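# Flatten the towel on the table beside the basket

## Task

Lay the towel out flat as a single layer. All of it must rest on the table, and in a top-down view none of it may overlap the basket. The basket must end upright with its entire base on the table, and the box must remain upright inside the basket.

## Robot and tools

Robot: two arms on a table. left_arm sits on the +y side and carries a left hand. right_arm carries a right hand; the two hands are mirror images. Each hand has four digits (index, middle, ring, thumb) driven by sixteen motors. Arm roots in the scene frame: left_arm (+0.004, +0.235, +0.023) m, right_arm (+0.007, -0.260, +0.045) m. Both have nearly identity orientation.

Scene frame: the origin is at table-top height, halfway between the nominal bases. +x points out over the table, +z points up, and +y points toward left_arm. Camera image sides do not match these arm names. All reported poses, velocities and targets use this frame.

Hand point axes (right hand): +z runs along the straight fingers toward the tips. +x runs across the palm away from the thumb; on the left hand, +x points toward the thumb. +y points out of the palm face. Straight fingertips reach about 0.12 m past the hand point. A rigid mast sticks out on the palm side near the wrist and can strike things. Fingertips carry rubber caps.

execute_actions(actions, cameras):
- actions is a list of actions. Each action lasts 0.5 s and is a table of up to 15 rows, one per 1/30 s step. If an action has fewer rows, its final row is held for the remaining steps.
- Each row is one flat list of 48 numbers covering both arms. Every number lies in [-1, 1]. Both arms must be filled in even if only one moves.
- Row order: left_arm dx, dy, dz, rx, ry, rz; then 16 left hand motor goals; then left current_limit and speed. After that comes the same block of 24 for right_arm and the right hand.
- Motor order within each hand: index_mcp, index_abd, index_pip, index_dip, thumb_cmc, thumb_axl, thumb_mcp, thumb_ipl, middle_mcp, middle_abd, middle_pip, middle_dip, ring_mcp, ring_abd, ring_pip, ring_dip. The result lists use this same order.

Arm numbers (dx to rz) are offsets, not poses. They are measured from the arm's Hand target as it stood when the action began. Axes are the scene frame's, and rotation turns about the target's position. Each row in one action counts from that same starting point, so rows do not add up within an action. Successive actions and calls do build on each other, so repeating an offset keeps moving the arm. Scale: 1.0 means 0.6 m of translation or 180 degrees of rotation. rx, ry, rz together form a single rotation vector. A translation longer than 1.0 gets scaled down along its own direction. All zeros re-requests the current target.

Hand numbers are absolute goal angles, not offsets. Each maps linearly between a hinge's two stops. Each entry below gives the angle at +1, the angle at -1, and the value for straight:
- Finger mcp (bends at the knuckle toward the palm): +128, -18, straight at -0.75.
- Finger abd (sideways swing away from the thumb): +60, -60, straight at 0.
- Finger pip: +108, -29, straight at -0.58.
- Finger dip: +117, -21, straight at -0.70.
- thumb_cmc (swings the thumb in front of the palm): +120, -20, straight at -0.71.
- thumb_axl (rolls the thumb about its own line): +140, -27, straight at -0.68.
- thumb_mcp: +109, -69, straight at -0.23.
- thumb_ipl: +108, -77, straight at -0.17.
On the left hand, the thumb_ipl goal is capped at +85.6 degrees. A value of 0 is a real goal, not "keep as is". To leave a hand unchanged, send back its hand_goal values plus its hand_current_limit and hand_speed.

current_limit scales linearly from 0 mA at -1 to 550 mA at +1, with a floor of 11 mA. Values far below 0 may be too weak to lift a finger. speed sets the goal slew rate at (speed+1)/2 of 8.5 rad/s. The starting values are current_limit +0.4 and speed -0.6. The last values written stay in force.

cameras: a list of names (cam_high, cam_left_wrist, cam_right_wrist, each 672x504), or ["all"], or [] for none. If omitted, an empty actions list returns all cameras and any other call returns none. An unknown name makes the call invalid.

zoom_image(camera, region): region is [x0, y0, x1, y1] in pixels, with the origin at the top-left and at most 504 by 504. It works only on cameras in the most recent image set.

read_manual(section): returns licence text only. finished_scene(scene): ends scene 1 or 2 and cannot be undone; the goal must hold without the robot. Scene 1 is practice and may be skipped.

Results, per arm:
- end_effector_position (m) and end_effector_quat_wxyz, both in the scene frame. These may be off by a few cm.
- Hand target: the last commanded pose after clipping. The next offsets start from here.
- Joint velocities, shown as "within noise" when the arm is still.
- Joint torques: these include gravity, have an offset and noise, and wrap at ±28 N m on joints 3 and 4.
- Hand lists: hand_goal, hand_measured, hand_current_ma (positive means pushing toward -1), and hand_state. hand_state reads moving, goal, blocked or overload.
- MOTOR HOT or OVER-TEMPERATURE FAULT lines may appear.

Motion behaviour:
- Commanded orientation is limited to 40 degrees from the measured one at each step.
- The hand often stops short of the target, and the elbow sags under load. If so, send the remaining distance as a further offset, or aim higher.
- Very small moves may not start.
- To stop pressing on something, command the target back past the hand's current position.
- With the wrist near the base axis, a small move can swing the whole arm.

Gripping: a finger presses only while its goal lies past the object's surface. A motor drawing 495 mA or more for 5 s shuts down for 10 s. Heat builds when holding loads, reaching far, or pushing toward poses the arm cannot reach. At 100 °C the arm goes limp for 30 to 60 s or longer.

The scene keeps running while you think, and the robot holds its last command. Calls return once the robot is still, up to 3 s after the last action.

Avoid:
- Dropping items or releasing anything still moving.
- Slamming into or hard-pushing the table, stand or basket.
- Any contact between the two arms, including one hand closing on the other.
- Knocking the basket over or the box down.
- Leaving anything off the table; that fails the scene.
Loose objects may occasionally be nudged by outside pushes.

Each tool is called after ">>>" by a JSON object that holds its "fn" and its "kwargs", one argument or row to a line.

## Session

>>> {"fn": "execute_actions", "kwargs": {
  "actions": []
}}

>>> {"fn": "zoom_image", "kwargs": {
  "camera": "cam_high",
  "region": [250, 150, 500, 400]
}}

Scene clock: 0.00 s.
left_arm: end_effector_position=(+0.6864, +0.2282, +0.2315) hand_goal=(-0.754, +0.000, -0.576, -0.696, -0.714, -0.678, -0.226, -0.168, -0.754, +0.000, -0.576, -0.696, -0.754, +0.000, -0.576, -0.696) hand_measured=(-0.754, +0.000, -0.576, -0.696, -0.714, -0.678, -0.226, -0.168, -0.754, +0.000, -0.576, -0.696, -0.754, +0.000, -0.576, -0.696) hand_current_ma=(+0, +0, +0, +0, +0, +0, +0, +0, +0, +0, +0, +0, +0, +0, +0, +0) hand_state=(goal, goal, goal, goal, goal, goal, goal, goal, goal, goal, goal, goal, goal, goal, goal, goal) hand_current_limit=0.40 hand_speed=-0.60 end_effector_quat_wxyz=(+0.164, +0.887, +0.372, +0.221) | right_arm: end_effector_position=(+0.1148, -0.4714, +0.2364) hand_goal=(-0.754, +0.000, -0.576, -0.696, -0.714, -0.678, -0.226, -0.168, -0.754, +0.000, -0.576, -0.696, -0.754, +0.000, -0.576, -0.696) hand_measured=(-0.754, +0.000, -0.576, -0.696, -0.714, -0.678, -0.226, -0.168, -0.754, +0.000, -0.576, -0.696, -0.754, +0.000, -0.576, -0.696) hand_current_ma=(+0, +0, +0, +0, +0, +0, +0, +0, +0, +0, +0, +0, +0, +0, +0, +0) hand_state=(goal, goal, goal, goal, goal, goal, goal, goal, goal, goal, goal, goal, goal, goal, goal, goal) hand_current_limit=0.40 hand_speed=-0.60 end_effector_quat_wxyz=(+0.108, +0.968, +0.226, +0.002)
Joint positions: left_arm=[0.121 1.687 1.356 -0.71 0.181 0.833] | right_arm=[-0.85 0.524 0.617 -1.472 0.101 0.269]
Joint velocities: within noise
Joint torques (N m): no reading
Heat: left arm: hottest waist 33 °C; right arm: hottest waist 28 °C.
Hand target: left_arm +0.6941, +0.2290, +0.2483; +0.169, +0.883, +0.369, +0.236 | right_arm +0.1177, -0.4746, +0.2476; +0.118, +0.967, +0.226, +0.008

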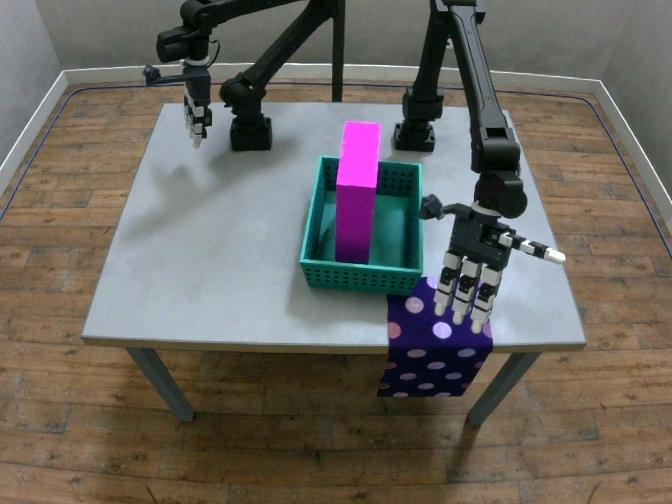

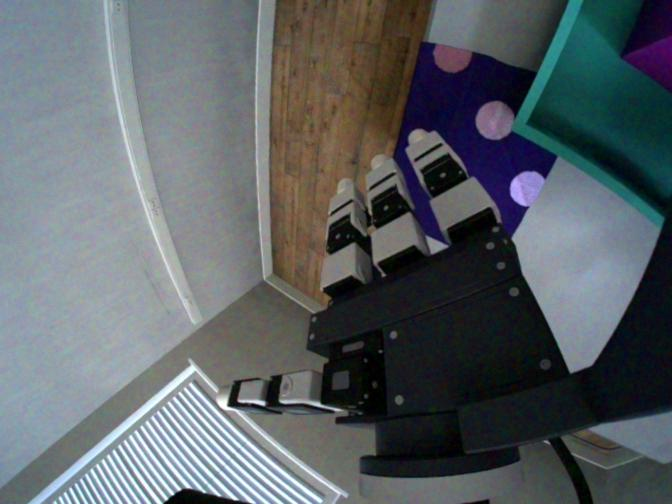

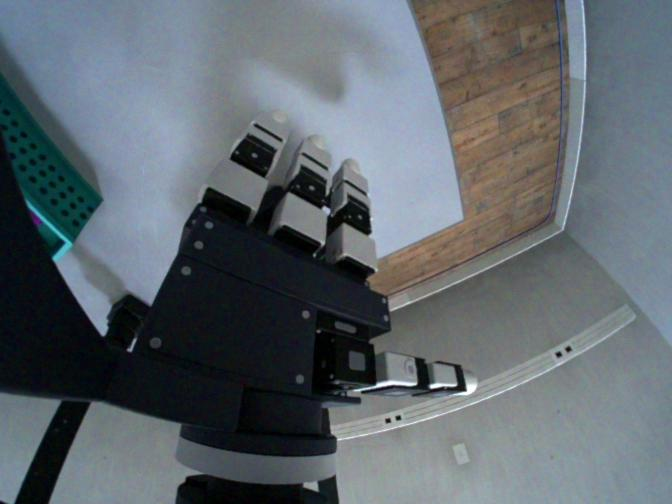

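Scaled by 2.016 from the camera's 672x504 image, which has a finer 960x720 frame.

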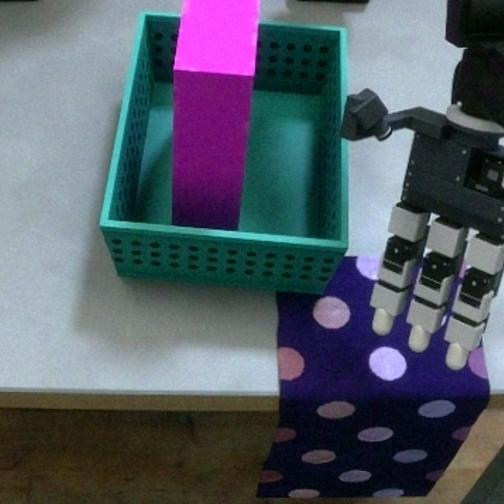

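>>> {"fn": "execute_actions", "kwargs": {
  "actions": [
    [[-0.052,0.037,0.03,-0.027,0.0194,0.0748,-0.754,0,-0.576,-0.696,-0.714,-0.678,-0.226,-0.168,-0.754,0,-0.576,-0.696,-0.754,0,-0.576,-0.696,0.5,-0.6,0,0,0.08,0,0,0,-0.754,0,-0.576,-0.696,-0.714,-0.678,-0.226,-0.168,-0.754,0,-0.576,-0.696,-0.754,0,-0.576,-0.696,0.5,-0.6]],
    [[-0.052,0.037,0,-0.027,0.0194,0.0748,-0.754,0,-0.576,-0.696,-0.714,-0.678,-0.226,-0.168,-0.754,0,-0.576,-0.696,-0.754,0,-0.576,-0.696,0.5,-0.6,0.075,0.1,0,0.0463,0.0077,-0.036,-0.754,0,-0.576,-0.696,-0.714,-0.678,-0.226,-0.168,-0.754,0,-0.576,-0.696,-0.754,0,-0.576,-0.696,0.5,-0.6]],
    [[-0.052,0.037,0,-0.027,0.0194,0.0748,-0.754,0,-0.576,-0.696,-0.714,-0.678,-0.226,-0.168,-0.754,0,-0.576,-0.696,-0.754,0,-0.576,-0.696,0.5,-0.6,0.075,0.1,0,0.0463,0.0077,-0.036,-0.754,0,-0.576,-0.696,-0.714,-0.678,-0.226,-0.168,-0.754,0,-0.576,-0.696,-0.754,0,-0.576,-0.696,0.5,-0.6]],
    [[0,0,0,0,0,0,-0.754,0,-0.576,-0.696,-0.714,-0.678,-0.226,-0.168,-0.754,0,-0.576,-0.696,-0.754,0,-0.576,-0.696,0.5,-0.6,0.075,0.1,0,0.0463,0.0077,-0.036,-0.754,0,-0.576,-0.696,-0.714,-0.678,-0.226,-0.168,-0.754,0,-0.576,-0.696,-0.754,0,-0.576,-0.696,0.5,-0.6]],
    [[0,0,0,0,0,0,-0.754,0,-0.576,-0.696,-0.714,-0.678,-0.226,-0.168,-0.754,0,-0.576,-0.696,-0.754,0,-0.576,-0.696,0.5,-0.6,0.075,0.1,0,0.0463,0.0077,-0.036,-0.754,0,-0.576,-0.696,-0.714,-0.678,-0.226,-0.168,-0.754,0,-0.576,-0.696,-0.754,0,-0.576,-0.696,0.5,-0.6]]
  ],
  "cameras": ["all"]
}}

>>> {"fn": "zoom_image", "kwargs": {
  "camera": "cam_high",
  "region": [270, 130, 510, 370]
}}

Scene clock: 36.40 s.
left_arm: end_effector_position=(+0.5990, +0.3040, +0.2593) hand_goal=(-0.754, +0.000, -0.576, -0.696, -0.714, -0.678, -0.226, -0.168, -0.754, +0.000, -0.576, -0.696, -0.754, +0.000, -0.576, -0.696) hand_measured=(-0.756, +0.000, -0.576, -0.696, -0.716, -0.678, -0.224, -0.168, -0.756, +0.000, -0.576, -0.696, -0.756, +0.000, -0.576, -0.696) hand_current_ma=(-10, +0, -2, +0, -10, +3, +8, +1, -9, +0, -2, +0, -8, +0, -2, +0) hand_state=(goal, goal, goal, goal, goal, goal, goal, goal, goal, goal, goal, goal, goal, goal, goal, goal) hand_current_limit=0.50 hand_speed=-0.60 end_effector_quat_wxyz=(+0.149, +0.690, +0.692, +0.151) | right_arm: end_effector_position=(+0.2815, -0.2407, +0.2779) hand_goal=(-0.754, +0.000, -0.576, -0.696, -0.714, -0.678, -0.226, -0.168, -0.754, +0.000, -0.576, -0.696, -0.754, +0.000, -0.576, -0.696) hand_measured=(-0.748, +0.000, -0.576, -0.696, -0.712, -0.678, -0.222, -0.168, -0.748, +0.000, -0.576, -0.696, -0.748, +0.000, -0.576, -0.696) hand_current_ma=(+22, +0, -1, +0, +5, +2, +13, +1, +22, +0, -1, +0, +23, +0, -2, +0) hand_state=(goal, goal, goal, goal, goal, goal, goal, goal, goal, goal, goal, goal, goal, goal, goal, goal) hand_current_limit=0.50 hand_speed=-0.60 end_effector_quat_wxyz=(-0.173, +0.985, -0.007, -0.027)
Joint positions: left_arm=[0.119 1.455 1.222 -0.912 0.04 0.093] | right_arm=[0.114 1.151 1.132 -1.559 -0.351 1.715]
Joint torques (N m): left_arm=[-2.14 -15.21 8.51 1.25 -0.08 -0.1] | right_arm=[1.61 -6.65 13.94 1.36 -0.41 0.08]
Heat: left arm: hottest shoulder 35 °C; right arm: hottest elbow 34 °C.
Hand target: left_arm +0.6005, +0.2955, +0.2663; +0.152, +0.692, +0.690, +0.152 | right_arm +0.2976, -0.2346, +0.2956; -0.174, +0.985, +0.000, -0.001
Off the commanded pose: left_arm 0.011 m, 0 deg | right_arm 0.025 m, 3 deg.

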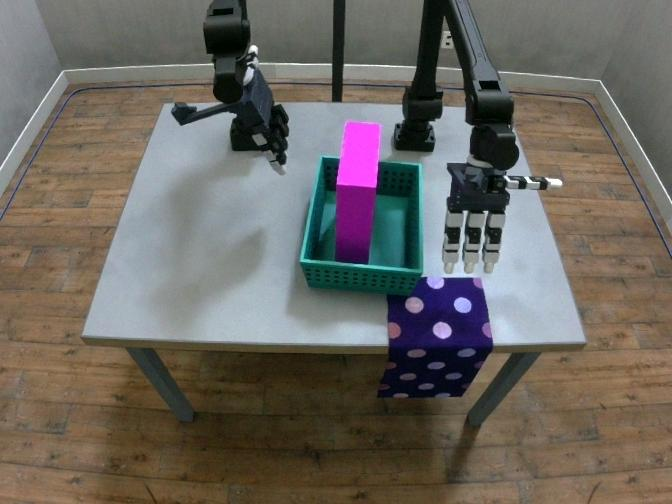

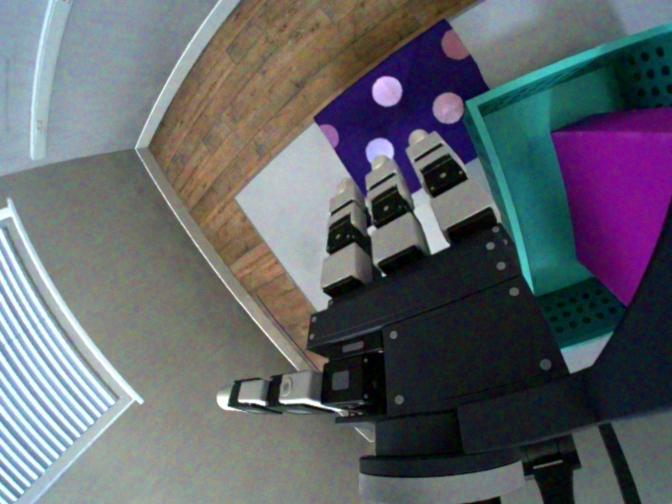

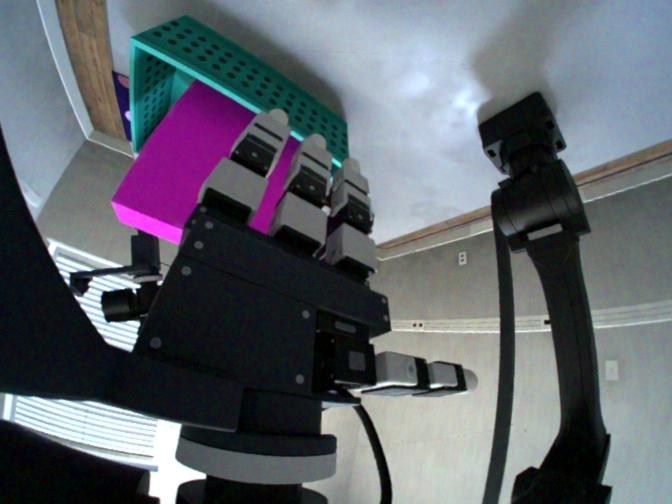

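Scaled by 2.100 from the camera's 672x504 image, which has a finer 960x720 frame.

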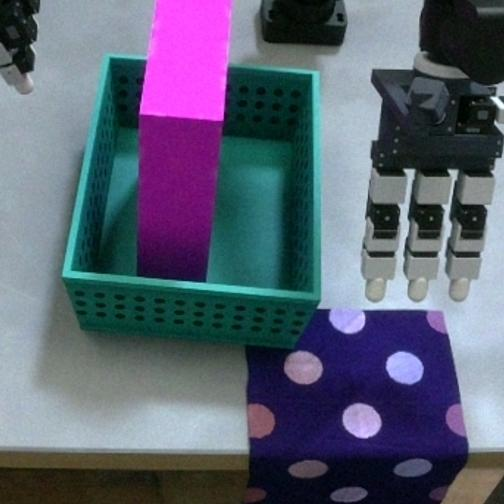

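>>> {"fn": "execute_actions", "kwargs": {
  "actions": [
    [[-0.017,-0.034,-0.03,0,0,0,-0.754,0,-0.576,-0.696,-0.714,-0.678,-0.226,-0.168,-0.754,0,-0.576,-0.696,-0.754,0,-0.576,-0.696,0.5,-0.6,0.041,0.084,0.005,0,0,0,-0.754,0,-0.576,-0.696,-0.714,-0.678,-0.226,-0.168,-0.754,0,-0.576,-0.696,-0.754,0,-0.576,-0.696,0.5,-0.6]],
    [[0,0,-0.07,0,0,0,-0.754,0,-0.576,-0.696,-0.714,-0.678,-0.226,-0.168,-0.754,0,-0.576,-0.696,-0.754,0,-0.576,-0.696,0.5,-0.6,0.041,0.084,0.005,0,0,0,-0.754,0,-0.576,-0.696,-0.714,-0.678,-0.226,-0.168,-0.754,0,-0.576,-0.696,-0.754,0,-0.576,-0.696,0.5,-0.6]],
    [[0,0,-0.06,0,0,0,-0.754,0,-0.576,-0.696,-0.714,-0.678,-0.226,-0.168,-0.754,0,-0.576,-0.696,-0.754,0,-0.576,-0.696,0.5,-0.6,0,0,-0.07,0,0,0,-0.754,0,-0.576,-0.696,-0.714,-0.678,-0.226,-0.168,-0.754,0,-0.576,-0.696,-0.754,0,-0.576,-0.696,0.5,-0.6]],
    [[0,0,-0.01,0,0,0,-0.754,0,-0.576,-0.696,-0.714,-0.678,-0.226,-0.168,-0.754,0,-0.576,-0.696,-0.754,0,-0.576,-0.696,0.5,-0.6,0,0,-0.07,0,0,0,-0.754,0,-0.576,-0.696,-0.714,-0.678,-0.226,-0.168,-0.754,0,-0.576,-0.696,-0.754,0,-0.576,-0.696,0.5,-0.6]]
  ],
  "cameras": ["all"]
}}

>>> {"fn": "zoom_image", "kwargs": {
  "camera": "cam_high",
  "region": [270, 130, 510, 370]
}}

Scene clock: 59.83 s.
left_arm: end_effector_position=(+0.5868, +0.2790, +0.1658) hand_goal=(-0.754, +0.000, -0.576, -0.696, -0.714, -0.678, -0.226, -0.168, -0.754, +0.000, -0.576, -0.696, -0.754, +0.000, -0.576, -0.696) hand_measured=(-0.756, +0.000, -0.576, -0.696, -0.716, -0.678, -0.224, -0.168, -0.756, +0.000, -0.576, -0.696, -0.756, +0.000, -0.576, -0.696) hand_current_ma=(-10, +0, -2, +0, -10, +3, +8, +1, -9, +0, -2, +0, -8, +0, -2, +0) hand_state=(goal, goal, goal, goal, goal, goal, goal, goal, goal, goal, goal, goal, goal, goal, goal, goal) hand_current_limit=0.50 hand_speed=-0.60 end_effector_quat_wxyz=(+0.149, +0.693, +0.689, +0.149) | right_arm: end_effector_position=(+0.3478, -0.1365, +0.2224) hand_goal=(-0.754, +0.000, -0.576, -0.696, -0.714, -0.678, -0.226, -0.168, -0.754, +0.000, -0.576, -0.696, -0.754, +0.000, -0.576, -0.696) hand_measured=(-0.748, +0.000, -0.576, -0.696, -0.712, -0.678, -0.222, -0.168, -0.748, +0.000, -0.576, -0.696, -0.748, +0.000, -0.576, -0.696) hand_current_ma=(+23, +0, -1, +0, +8, +2, +13, +1, +22, +0, -1, +0, +23, +0, -1, +0) hand_state=(goal, goal, goal, goal, goal, goal, goal, goal, goal, goal, goal, goal, goal, goal, goal, goal) hand_current_limit=0.50 hand_speed=-0.60 end_effector_quat_wxyz=(-0.175, +0.985, +0.001, +0.001)
Joint positions: left_arm=[0.067 1.51 1.02 -0.657 0.021 0.052] | right_arm=[0.361 1.35 1.16 -1.243 -0.326 1.969]
Joint torques (N m): left_arm=[-1.55 -13.98 7.13 2.37 -0.1 -0.1] | right_arm=[0.91 -9.23 8.7 1.8 -0.41 0.05]
Heat: left arm: hottest shoulder 36 °C; right arm: hottest elbow 38 °C.
Hand target: left_arm +0.5903, +0.2750, +0.1645; +0.152, +0.692, +0.690, +0.152 | right_arm +0.3469, -0.1338, +0.2177; -0.174, +0.985, +0.000, -0.001
Off the commanded pose: left_arm 0.006 m, 1 deg | right_arm 0.006 m, 0 deg.

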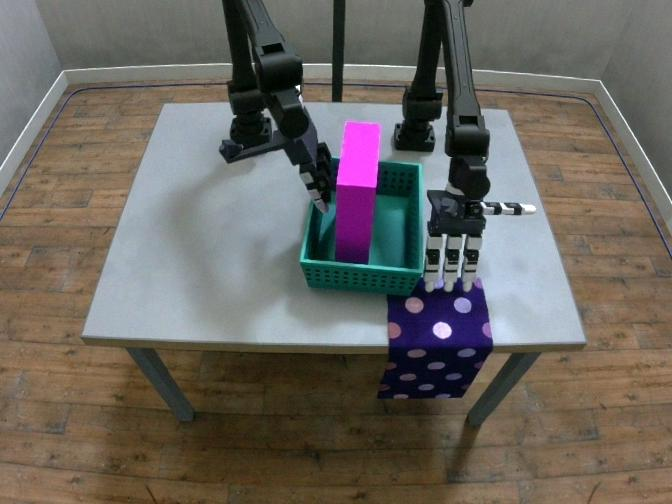

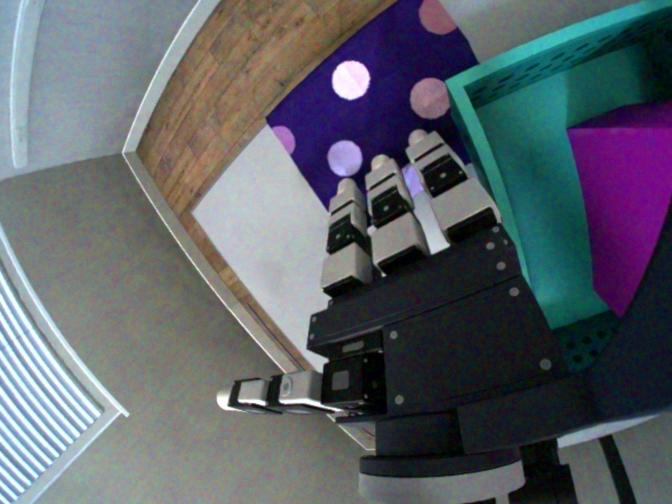

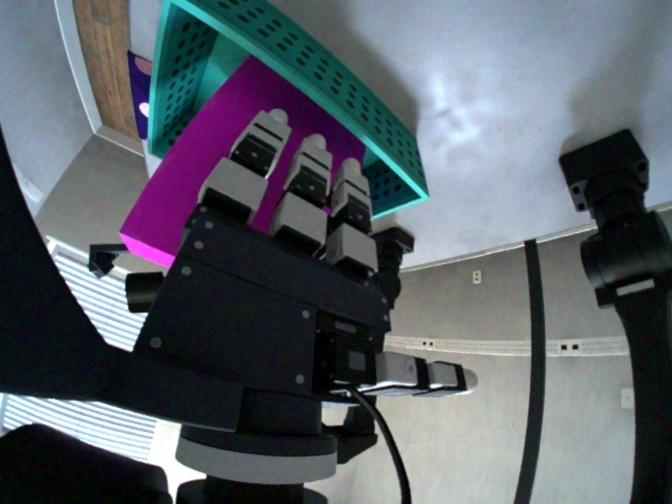

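Scaled by 2.100 from the camera's 672x504 image, which has a finer 960x720 frame.

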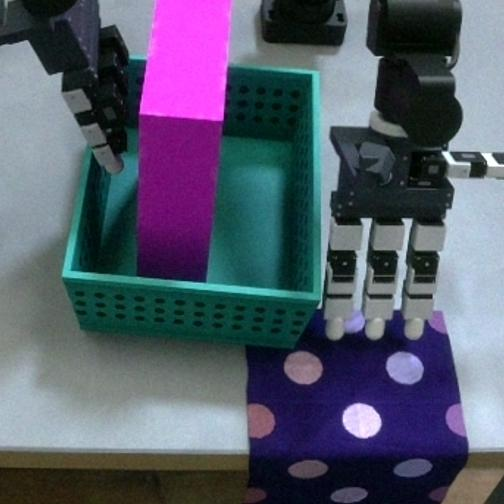

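>>> {"fn": "execute_actions", "kwargs": {
  "actions": [
    [[0,0,-0.03,0,0,0,-0.754,0,-0.576,-0.696,-0.714,-0.678,-0.226,-0.168,-0.754,0,-0.576,-0.696,-0.754,0,-0.576,-0.696,0.5,-0.6,0,0.005,-0.05,0,0,0,-0.754,0,-0.576,-0.696,-0.714,-0.678,-0.226,-0.168,-0.754,0,-0.576,-0.696,-0.754,0,-0.576,-0.696,0.5,-0.6]],
    [[-0.015,0,-0.035,0,0,0,-0.754,0,-0.576,-0.696,-0.714,-0.678,-0.226,-0.168,-0.754,0,-0.576,-0.696,-0.754,0,-0.576,-0.696,0.5,-0.6,0,0,-0.05,0,0,0,-0.754,0,-0.576,-0.696,-0.714,-0.678,-0.226,-0.168,-0.754,0,-0.576,-0.696,-0.754,0,-0.576,-0.696,0.5,-0.6]],
    [[-0.015,0,-0.03,0,0,0,-0.754,0,-0.576,-0.696,-0.714,-0.678,-0.226,-0.168,-0.754,0,-0.576,-0.696,-0.754,0,-0.576,-0.696,0.5,-0.6,0,0,0,0,0,0,-0.754,0,-0.576,-0.696,-0.714,-0.678,-0.226,-0.168,-0.754,0,-0.576,-0.696,-0.754,0,-0.576,-0.696,0.5,-0.6]]
  ],
  "cameras": ["all"]
}}

>>> {"fn": "zoom_image", "kwargs": {
  "camera": "cam_high",
  "region": [270, 170, 510, 410]
}}

Scene clock: 68.80 s.
left_arm: end_effector_position=(+0.5819, +0.2787, +0.1434) hand_goal=(-0.754, +0.000, -0.576, -0.696, -0.714, -0.678, -0.226, -0.168, -0.754, +0.000, -0.576, -0.696, -0.754, +0.000, -0.576, -0.696) hand_measured=(-0.750, +0.000, -0.572, -0.696, -0.716, -0.678, -0.224, -0.168, -0.748, +0.000, -0.572, -0.694, -0.748, +0.000, -0.574, -0.696) hand_current_ma=(+17, +0, +10, +3, -10, +3, +9, +1, +26, +0, +15, +5, +25, +0, +9, +1) hand_state=(goal, goal, goal, goal, goal, goal, goal, goal, goal, goal, goal, goal, goal, goal, goal, goal) hand_current_limit=0.50 hand_speed=-0.60 end_effector_quat_wxyz=(+0.173, +0.687, +0.683, +0.176) | right_arm: end_effector_position=(+0.3498, -0.1346, +0.1645) hand_goal=(-0.754, +0.000, -0.576, -0.696, -0.714, -0.678, -0.226, -0.168, -0.754, +0.000, -0.576, -0.696, -0.754, +0.000, -0.576, -0.696) hand_measured=(-0.752, +0.000, -0.578, -0.696, -0.712, -0.678, -0.222, -0.168, -0.748, +0.000, -0.576, -0.696, -0.748, +0.000, -0.576, -0.696) hand_current_ma=(+4, +0, -3, +0, +8, +2, +13, +1, +22, +0, -1, +0, +23, +0, -1, +0) hand_state=(goal, goal, goal, goal, goal, goal, goal, goal, goal, goal, goal, goal, goal, goal, goal, goal) hand_current_limit=0.50 hand_speed=-0.60 end_effector_quat_wxyz=(-0.177, +0.984, -0.002, +0.005)
Joint positions: left_arm=[0.067 1.518 0.919 -0.473 0.022 0.051] | right_arm=[0.363 1.394 1.046 -1.076 -0.325 1.979]
Joint torques (N m): left_arm=[-1.32 -10.87 4.96 1.88 -0.12 -0.07] | right_arm=[1.55 -9.05 8.09 1.92 -0.38 0.04]
Heat: left arm: hottest shoulder 36 °C; right arm: hottest elbow 37 °C.
Hand target: left_arm +0.5723, +0.2750, +0.1073; +0.152, +0.692, +0.689, +0.152 | right_arm +0.3468, -0.1308, +0.1576; -0.174, +0.985, +0.000, -0.001
Off the commanded pose: left_arm 0.037 m, 4 deg | right_arm 0.008 m, 1 deg.

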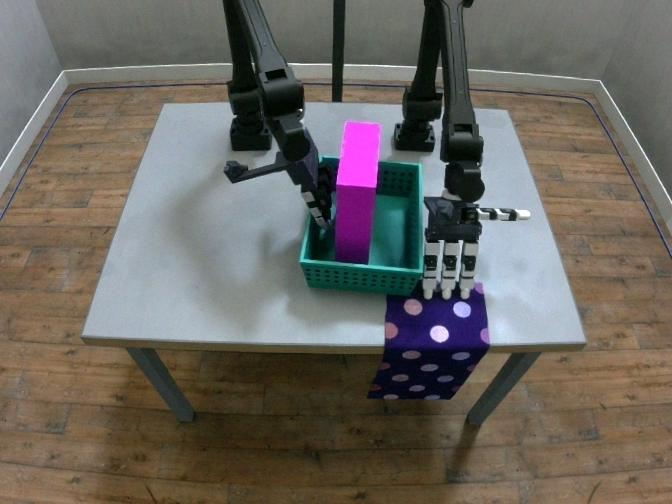

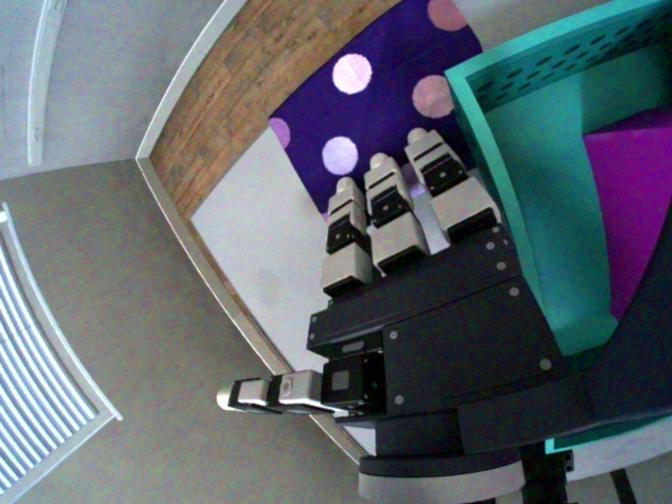

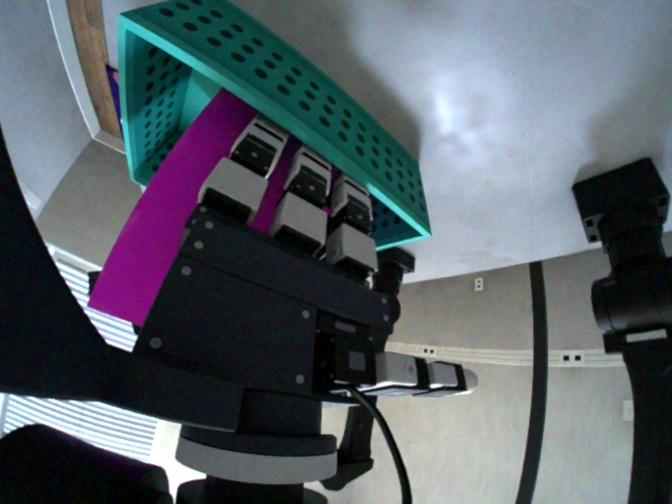

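Scaled by 2.100 from the camera's 672x504 image, which has a finer 960x720 frame.

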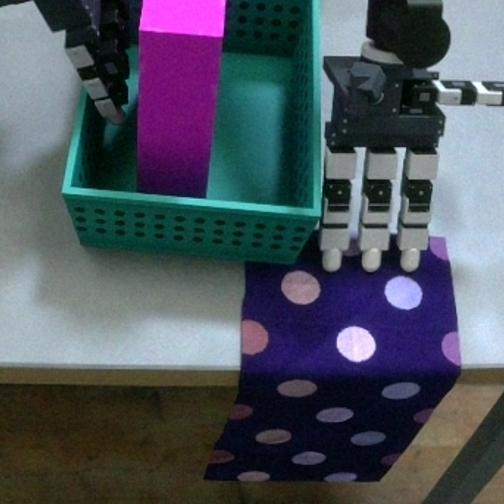

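>>> {"fn": "execute_actions", "kwargs": {
  "actions": [
    [[-0.01,0,-0.02,0,0,0,-0.754,0,-0.576,-0.696,-0.714,-0.678,-0.226,-0.168,-0.754,0,-0.576,-0.696,-0.754,0,-0.576,-0.696,0.5,-0.6,0.02,-0.04,0,0,0,-0.01,-0.754,0,-0.576,-0.696,-0.714,-0.678,-0.226,-0.168,-0.754,0,-0.576,-0.696,-0.754,0,-0.576,-0.696,0.5,-0.6]],
    [[0,0,0,0,0,0,-0.754,0,-0.576,-0.696,-0.714,-0.678,-0.226,-0.168,-0.754,0,-0.576,-0.696,-0.754,0,-0.576,-0.696,0.5,-0.6,0.02,-0.035,0,0,0,-0.02,-0.754,0,-0.576,-0.696,-0.714,-0.678,-0.226,-0.168,-0.754,0,-0.576,-0.696,-0.754,0,-0.576,-0.696,0.5,-0.6]]
  ],
  "cameras": ["cam_high", "cam_right_wrist"]
}}

>>> {"fn": "zoom_image", "kwargs": {
  "camera": "cam_high",
  "region": [270, 170, 510, 410]
}}

Scene clock: 75.33 s.
left_arm: end_effector_position=(+0.5791, +0.2783, +0.1421) hand_goal=(-0.754, +0.000, -0.576, -0.696, -0.714, -0.678, -0.226, -0.168, -0.754, +0.000, -0.576, -0.696, -0.754, +0.000, -0.576, -0.696) hand_measured=(-0.744, +0.000, -0.570, -0.694, -0.716, -0.678, -0.224, -0.168, -0.742, +0.000, -0.568, -0.694, -0.742, +0.000, -0.568, -0.696) hand_current_ma=(+36, +0, +20, +8, -10, +3, +9, +1, +45, +0, +26, +10, +50, -1, +25, +3) hand_state=(goal, goal, goal, goal, goal, goal, goal, goal, goal, goal, goal, goal, goal, goal, goal, goal) hand_current_limit=0.50 hand_speed=-0.60 end_effector_quat_wxyz=(+0.181, +0.685, +0.681, +0.184) | right_arm: end_effector_position=(+0.3573, -0.1541, +0.1619) hand_goal=(-0.754, +0.000, -0.576, -0.696, -0.714, -0.678, -0.226, -0.168, -0.754, +0.000, -0.576, -0.696, -0.754, +0.000, -0.576, -0.696) hand_measured=(-0.790, -0.002, -0.590, -0.696, -0.712, -0.678, -0.222, -0.168, -0.788, -0.002, -0.588, -0.696, -0.784, +0.000, -0.588, -0.696) hand_current_ma=(-158, -7, -56, +0, +8, +2, +13, +1, -144, -6, -44, +0, -129, +0, -47, +0) hand_state=(blocked, goal, goal, goal, goal, goal, goal, goal, blocked, goal, goal, goal, blocked, goal, goal, goal) hand_current_limit=0.50 hand_speed=-0.60 end_effector_quat_wxyz=(-0.194, +0.981, -0.031, +0.002)
Joint positions: left_arm=[0.067 1.511 0.892 -0.43 0.023 0.051] | right_arm=[0.287 1.401 1.046 -1.076 -0.366 1.964]
Joint torques (N m): left_arm=[-1.32 -9.58 4.6 1.58 -0.16 -0.06] | right_arm=[-2.78 -7.94 10.41 1.17 1.1 -0.18]
Heat: left arm: hottest shoulder 36 °C; right arm: hottest elbow 36 °C.
Hand target: left_arm +0.5663, +0.2750, +0.0953; +0.152, +0.692, +0.689, +0.152 | right_arm +0.3708, -0.1758, +0.1575; -0.173, +0.984, -0.047, +0.008
Off the commanded pose: left_arm 0.049 m, 5 deg | right_arm 0.026 m, 3 deg.
Images, in order (width x height): cam_high 672x504, cam_right_wrist 672x504.

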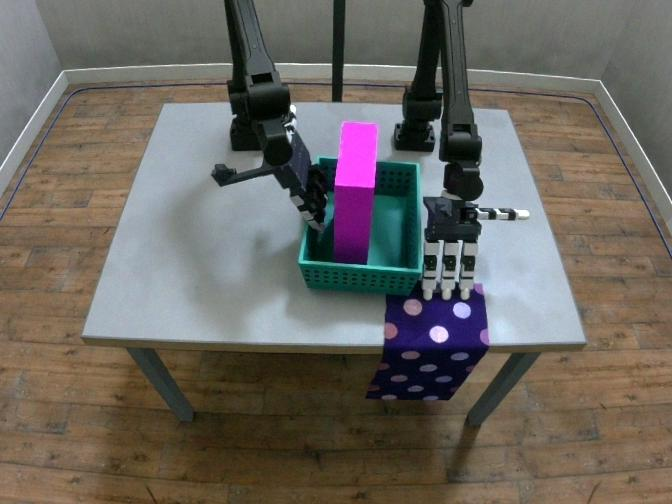

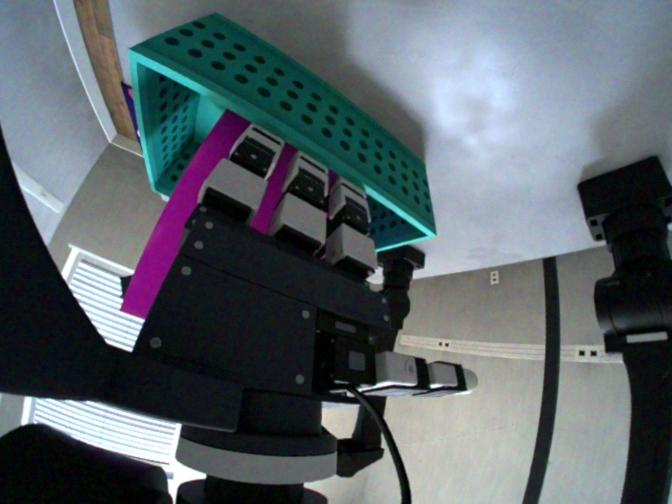

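Scaled by 2.100 from the camera's 672x504 image, which has a finer 960x720 frame.

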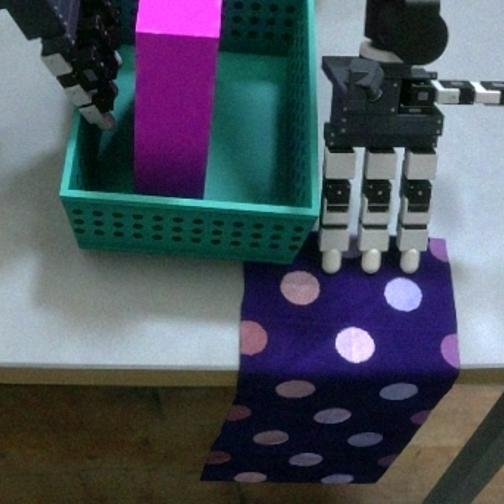

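>>> {"fn": "execute_actions", "kwargs": {
  "actions": [
    [[0,0,0,0,0,0,-0.754,0,-0.576,-0.696,-0.714,-0.678,-0.226,-0.168,-0.754,0,-0.576,-0.696,-0.754,0,-0.576,-0.696,0.5,-0.6,0,-0.03,0,0,0,0,-0.754,0,-0.576,-0.696,-0.714,-0.678,-0.226,-0.168,-0.754,0,-0.576,-0.696,-0.754,0,-0.576,-0.696,0.5,-0.6]],
    [[0,0,0,0,0,0,-0.754,0,-0.576,-0.696,-0.714,-0.678,-0.226,-0.168,-0.754,0,-0.576,-0.696,-0.754,0,-0.576,-0.696,0.5,-0.6,0,-0.03,0,0,0,0,-0.754,0,-0.576,-0.696,-0.714,-0.678,-0.226,-0.168,-0.754,0,-0.576,-0.696,-0.754,0,-0.576,-0.696,0.5,-0.6]]
  ],
  "cameras": ["cam_high", "cam_left_wrist"]
}}

>>> {"fn": "zoom_image", "kwargs": {
  "camera": "cam_high",
  "region": [270, 170, 510, 410]
}}

Scene clock: 80.87 s.
left_arm: end_effector_position=(+0.5791, +0.2782, +0.1421) hand_goal=(-0.754, +0.000, -0.576, -0.696, -0.714, -0.678, -0.226, -0.168, -0.754, +0.000, -0.576, -0.696, -0.754, +0.000, -0.576, -0.696) hand_measured=(-0.744, +0.000, -0.570, -0.694, -0.716, -0.678, -0.224, -0.168, -0.742, +0.000, -0.568, -0.692, -0.740, +0.000, -0.568, -0.694) hand_current_ma=(+40, +0, +22, +9, -10, +3, +9, +1, +50, +0, +29, +11, +55, +2, +30, +6) hand_state=(goal, goal, goal, goal, goal, goal, goal, goal, goal, goal, goal, goal, goal, goal, goal, goal) hand_current_limit=0.50 hand_speed=-0.60 end_effector_quat_wxyz=(+0.181, +0.685, +0.681, +0.184) | right_arm: end_effector_position=(+0.3693, -0.1830, +0.1611) hand_goal=(-0.754, +0.000, -0.576, -0.696, -0.714, -0.678, -0.226, -0.168, -0.754, +0.000, -0.576, -0.696, -0.754, +0.000, -0.576, -0.696) hand_measured=(-0.796, -0.004, -0.594, -0.696, -0.712, -0.678, -0.222, -0.168, -0.800, -0.004, -0.594, -0.696, -0.802, -0.002, -0.598, -0.696) hand_current_ma=(-190, -10, -71, +0, +8, +2, +13, +1, -203, -12, -66, +0, -216, -4, -90, +0) hand_state=(blocked, goal, goal, goal, goal, goal, goal, goal, blocked, goal, goal, goal, blocked, goal, blocked, goal) hand_current_limit=0.50 hand_speed=-0.60 end_effector_quat_wxyz=(-0.201, +0.979, -0.020, +0.012)
Joint positions: left_arm=[0.067 1.511 0.892 -0.43 0.024 0.051] | right_arm=[0.205 1.401 1.046 -1.089 -0.386 1.859]
Joint torques (N m): left_arm=[-1.32 -9.58 4.62 1.57 -0.19 -0.06] | right_arm=[-3.14 -9 9.17 0.4 1.54 -0.04]
Heat: left arm: hottest shoulder 35 °C; right arm: hottest elbow 35 °C.
Hand target: left_arm +0.5663, +0.2750, +0.0953; +0.152, +0.692, +0.689, +0.152 | right_arm +0.3708, -0.2119, +0.1575; -0.173, +0.984, -0.047, +0.007
Off the commanded pose: left_arm 0.049 m, 5 deg | right_arm 0.029 m, 4 deg.
Images, in order (width x height): cam_high 672x504, cam_left_wrist 672x504.

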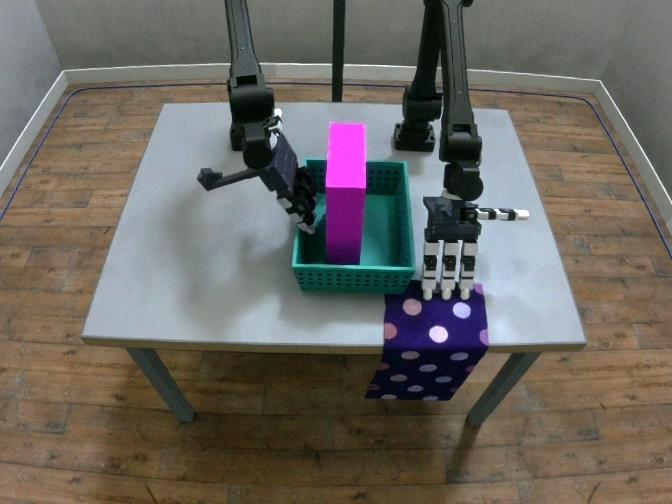

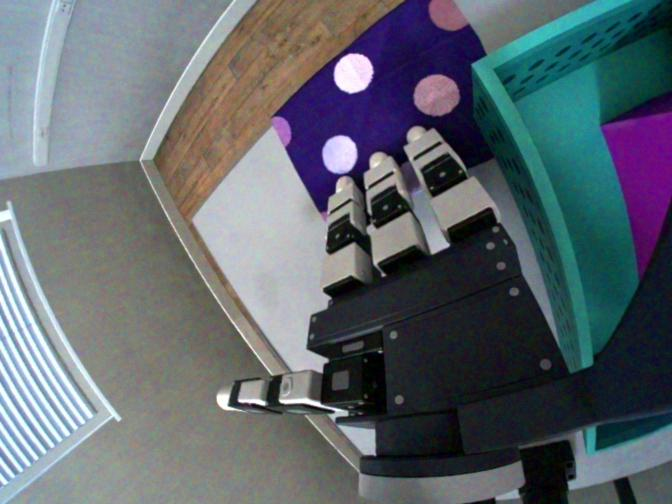

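Scaled by 2.100 from the camera's 672x504 image, which has a finer 960x720 frame.

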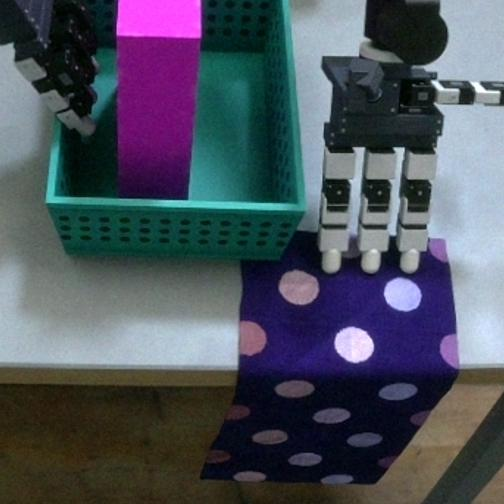

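>>> {"fn": "execute_actions", "kwargs": {
  "actions": [
    [[0,0,0,0,0,0,-0.754,0,-0.576,-0.696,-0.714,-0.678,-0.226,-0.168,-0.754,0,-0.576,-0.696,-0.754,0,-0.576,-0.696,0.5,-0.6,0,-0.03,0,0,0,0,-0.754,0,-0.576,-0.696,-0.714,-0.678,-0.226,-0.168,-0.754,0,-0.576,-0.696,-0.754,0,-0.576,-0.696,0.5,-0.6]],
    [[0,0,0,0,0,0,-0.754,0,-0.576,-0.696,-0.714,-0.678,-0.226,-0.168,-0.754,0,-0.576,-0.696,-0.754,0,-0.576,-0.696,0.5,-0.6,0,-0.035,0,0,0,0,-0.754,0,-0.576,-0.696,-0.714,-0.678,-0.226,-0.168,-0.754,0,-0.576,-0.696,-0.754,0,-0.576,-0.696,0.5,-0.6]],
    [[0,0,0,0,0,0,-0.754,0,-0.576,-0.696,-0.714,-0.678,-0.226,-0.168,-0.754,0,-0.576,-0.696,-0.754,0,-0.576,-0.696,0.5,-0.6,0,-0.035,0,0,0,0,-0.754,0,-0.576,-0.696,-0.714,-0.678,-0.226,-0.168,-0.754,0,-0.576,-0.696,-0.754,0,-0.576,-0.696,0.5,-0.6]]
  ],
  "cameras": ["cam_high", "cam_left_wrist"]
}}

>>> {"fn": "zoom_image", "kwargs": {
  "camera": "cam_high",
  "region": [270, 170, 510, 410]
}}

Scene clock: 89.70 s.
left_arm: end_effector_position=(+0.5793, +0.2782, +0.1420) hand_goal=(-0.754, +0.000, -0.576, -0.696, -0.714, -0.678, -0.226, -0.168, -0.754, +0.000, -0.576, -0.696, -0.754, +0.000, -0.576, -0.696) hand_measured=(-0.742, +0.000, -0.570, -0.694, -0.716, -0.678, -0.224, -0.168, -0.738, +0.000, -0.566, -0.692, -0.736, +0.002, -0.564, -0.690) hand_current_ma=(+48, +0, +25, +10, -10, +3, +9, +1, +65, +0, +37, +17, +74, +4, +46, +19) hand_state=(goal, goal, goal, goal, goal, goal, goal, goal, goal, goal, goal, goal, goal, goal, goal, goal) hand_current_limit=0.50 hand_speed=-0.60 end_effector_quat_wxyz=(+0.182, +0.685, +0.681, +0.185) | right_arm: end_effector_position=(+0.3734, -0.2478, +0.1625) hand_goal=(-0.754, +0.000, -0.576, -0.696, -0.714, -0.678, -0.226, -0.168, -0.754, +0.000, -0.576, -0.696, -0.754, +0.000, -0.576, -0.696) hand_measured=(-0.790, -0.002, -0.594, -0.696, -0.712, -0.678, -0.222, -0.168, -0.804, -0.004, -0.596, -0.698, -0.812, -0.002, -0.604, -0.698) hand_current_ma=(-162, -8, -69, -1, +9, +2, +13, +1, -223, -9, -76, -4, -266, -5, -115, -7) hand_state=(blocked, goal, goal, goal, goal, goal, goal, goal, blocked, goal, goal, goal, blocked, goal, blocked, goal) hand_current_limit=0.50 hand_speed=-0.60 end_effector_quat_wxyz=(-0.195, +0.980, -0.022, +0.015)
Joint positions: left_arm=[0.067 1.512 0.891 -0.425 0.024 0.051] | right_arm=[0.045 1.396 1.046 -1.154 -0.389 1.691]
Joint torques (N m): left_arm=[-1.32 -9.58 4.72 1.37 -0.19 -0.05] | right_arm=[-2.55 -8.64 8.75 0.66 1.21 0.03]
Heat: left arm: hottest shoulder 35 °C; right arm: hottest elbow 35 °C.
Hand target: left_arm +0.5663, +0.2750, +0.0953; +0.152, +0.692, +0.689, +0.152 | right_arm +0.3708, -0.2717, +0.1575; -0.174, +0.984, -0.047, +0.007
Off the commanded pose: left_arm 0.049 m, 5 deg | right_arm 0.025 m, 4 deg.
Images, in order (width x height): cam_high 672x504, cam_left_wrist 672x504.

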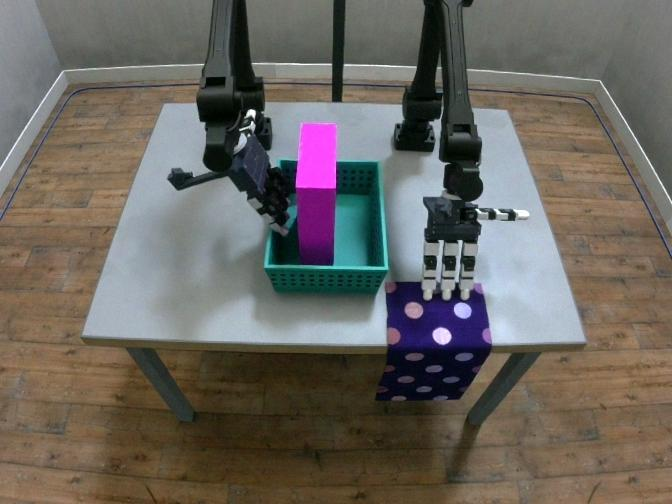

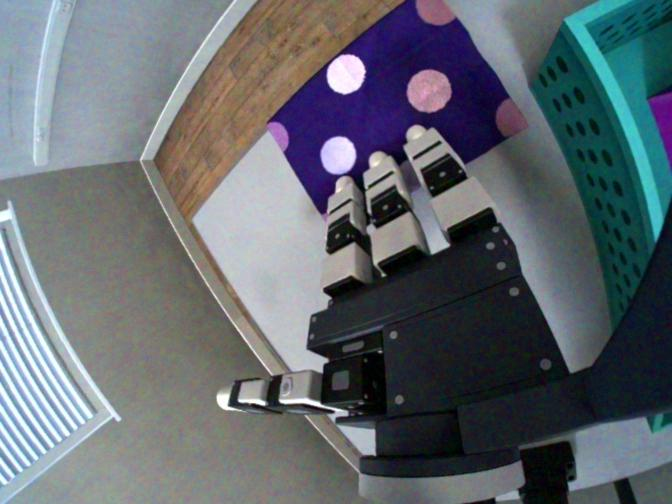

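Scaled by 2.100 from the camera's 672x504 image, which has a finer 960x720 frame.

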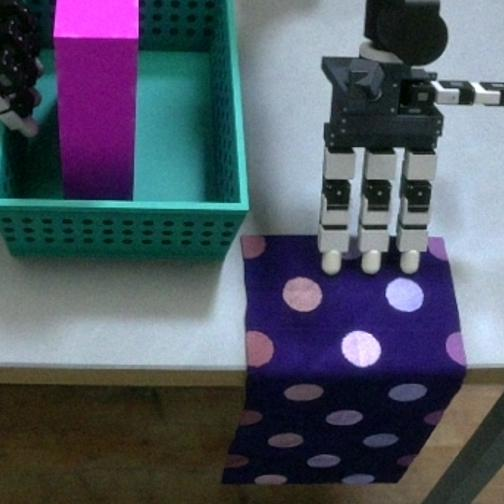

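>>> {"fn": "execute_actions", "kwargs": {
  "actions": [
    [[-0.03,0,0,0,0,0,-0.754,0,-0.576,-0.696,-0.714,-0.678,-0.226,-0.168,-0.754,0,-0.576,-0.696,-0.754,0,-0.576,-0.696,0.5,-0.6,0,-0.035,0,0,0,0,-0.754,0,-0.576,-0.696,-0.714,-0.678,-0.226,-0.168,-0.754,0,-0.576,-0.696,-0.754,0,-0.576,-0.696,0.5,-0.6]],
    [[-0.03,0,0,0,0,0,-0.754,0,-0.576,-0.696,-0.714,-0.678,-0.226,-0.168,-0.754,0,-0.576,-0.696,-0.754,0,-0.576,-0.696,0.5,-0.6,0,-0.035,0,0,0,0,-0.754,0,-0.576,-0.696,-0.714,-0.678,-0.226,-0.168,-0.754,0,-0.576,-0.696,-0.754,0,-0.576,-0.696,0.5,-0.6]]
  ],
  "cameras": ["cam_high", "cam_left_wrist"]
}}

>>> {"fn": "zoom_image", "kwargs": {
  "camera": "cam_high",
  "region": [270, 170, 510, 410]
}}

Scene clock: 97.60 s.
left_arm: end_effector_position=(+0.5513, +0.2769, +0.1378) hand_goal=(-0.754, +0.000, -0.576, -0.696, -0.714, -0.678, -0.226, -0.168, -0.754, +0.000, -0.576, -0.696, -0.754, +0.000, -0.576, -0.696) hand_measured=(-0.724, +0.000, -0.558, -0.686, -0.716, -0.678, -0.224, -0.168, -0.720, +0.000, -0.554, -0.684, -0.718, +0.000, -0.550, -0.682) hand_current_ma=(+130, +0, +70, +34, -10, +3, +9, +1, +146, +0, +86, +46, +157, +2, +103, +54) hand_state=(blocked, goal, goal, goal, goal, goal, goal, goal, blocked, goal, blocked, goal, blocked, goal, blocked, goal) hand_current_limit=0.50 hand_speed=-0.60 end_effector_quat_wxyz=(+0.184, +0.684, +0.680, +0.187) | right_arm: end_effector_position=(+0.3698, -0.2896, +0.1624) hand_goal=(-0.754, +0.000, -0.576, -0.696, -0.714, -0.678, -0.226, -0.168, -0.754, +0.000, -0.576, -0.696, -0.754, +0.000, -0.576, -0.696) hand_measured=(-0.798, -0.002, -0.594, -0.696, -0.712, -0.678, -0.222, -0.168, -0.804, -0.004, -0.596, -0.698, -0.812, -0.002, -0.604, -0.698) hand_current_ma=(-194, -8, -72, -1, +9, +2, +13, +1, -229, -9, -77, -4, -261, -5, -115, -7) hand_state=(blocked, goal, goal, goal, goal, goal, goal, goal, blocked, goal, goal, goal, blocked, goal, blocked, goal) hand_current_limit=0.50 hand_speed=-0.60 end_effector_quat_wxyz=(-0.195, +0.980, -0.027, +0.015)
Joint positions: left_arm=[0.067 1.45 0.804 -0.393 0.024 0.051] | right_arm=[-0.064 1.396 1.046 -1.198 -0.394 1.583]
Joint torques (N m): left_arm=[-1.03 -10.34 4 0.64 -0.09 -0.02] | right_arm=[-2.37 -7.65 9.69 0.66 1.31 -0.08]
Heat: left arm: hottest shoulder 35 °C; right arm: hottest elbow 34 °C.
Hand target: left_arm +0.5304, +0.2750, +0.0953; +0.152, +0.692, +0.689, +0.152 | right_arm +0.3708, -0.3138, +0.1575; -0.173, +0.984, -0.047, +0.008
Off the commanded pose: left_arm 0.047 m, 6 deg | right_arm 0.025 m, 3 deg.
Images, in order (width x height): cam_high 672x504, cam_left_wrist 672x504.

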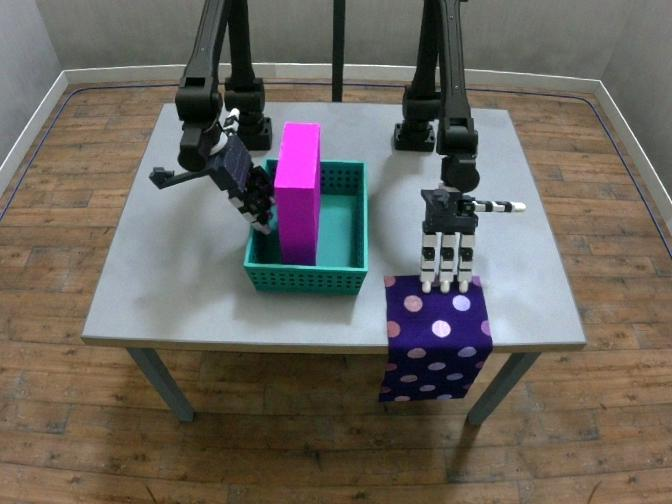

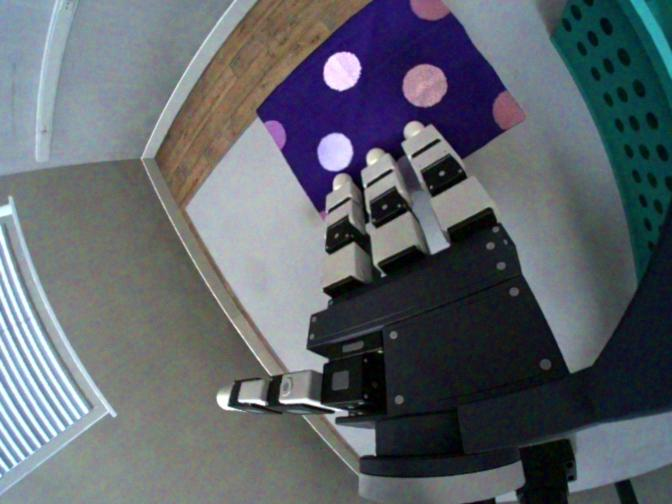

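Scaled by 2.100 from the camera's 672x504 image, which has a finer 960x720 frame.

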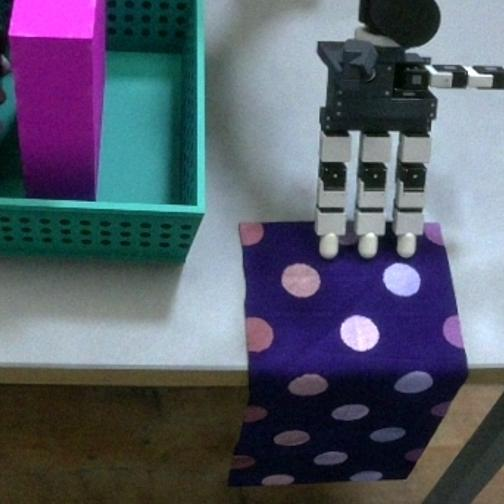

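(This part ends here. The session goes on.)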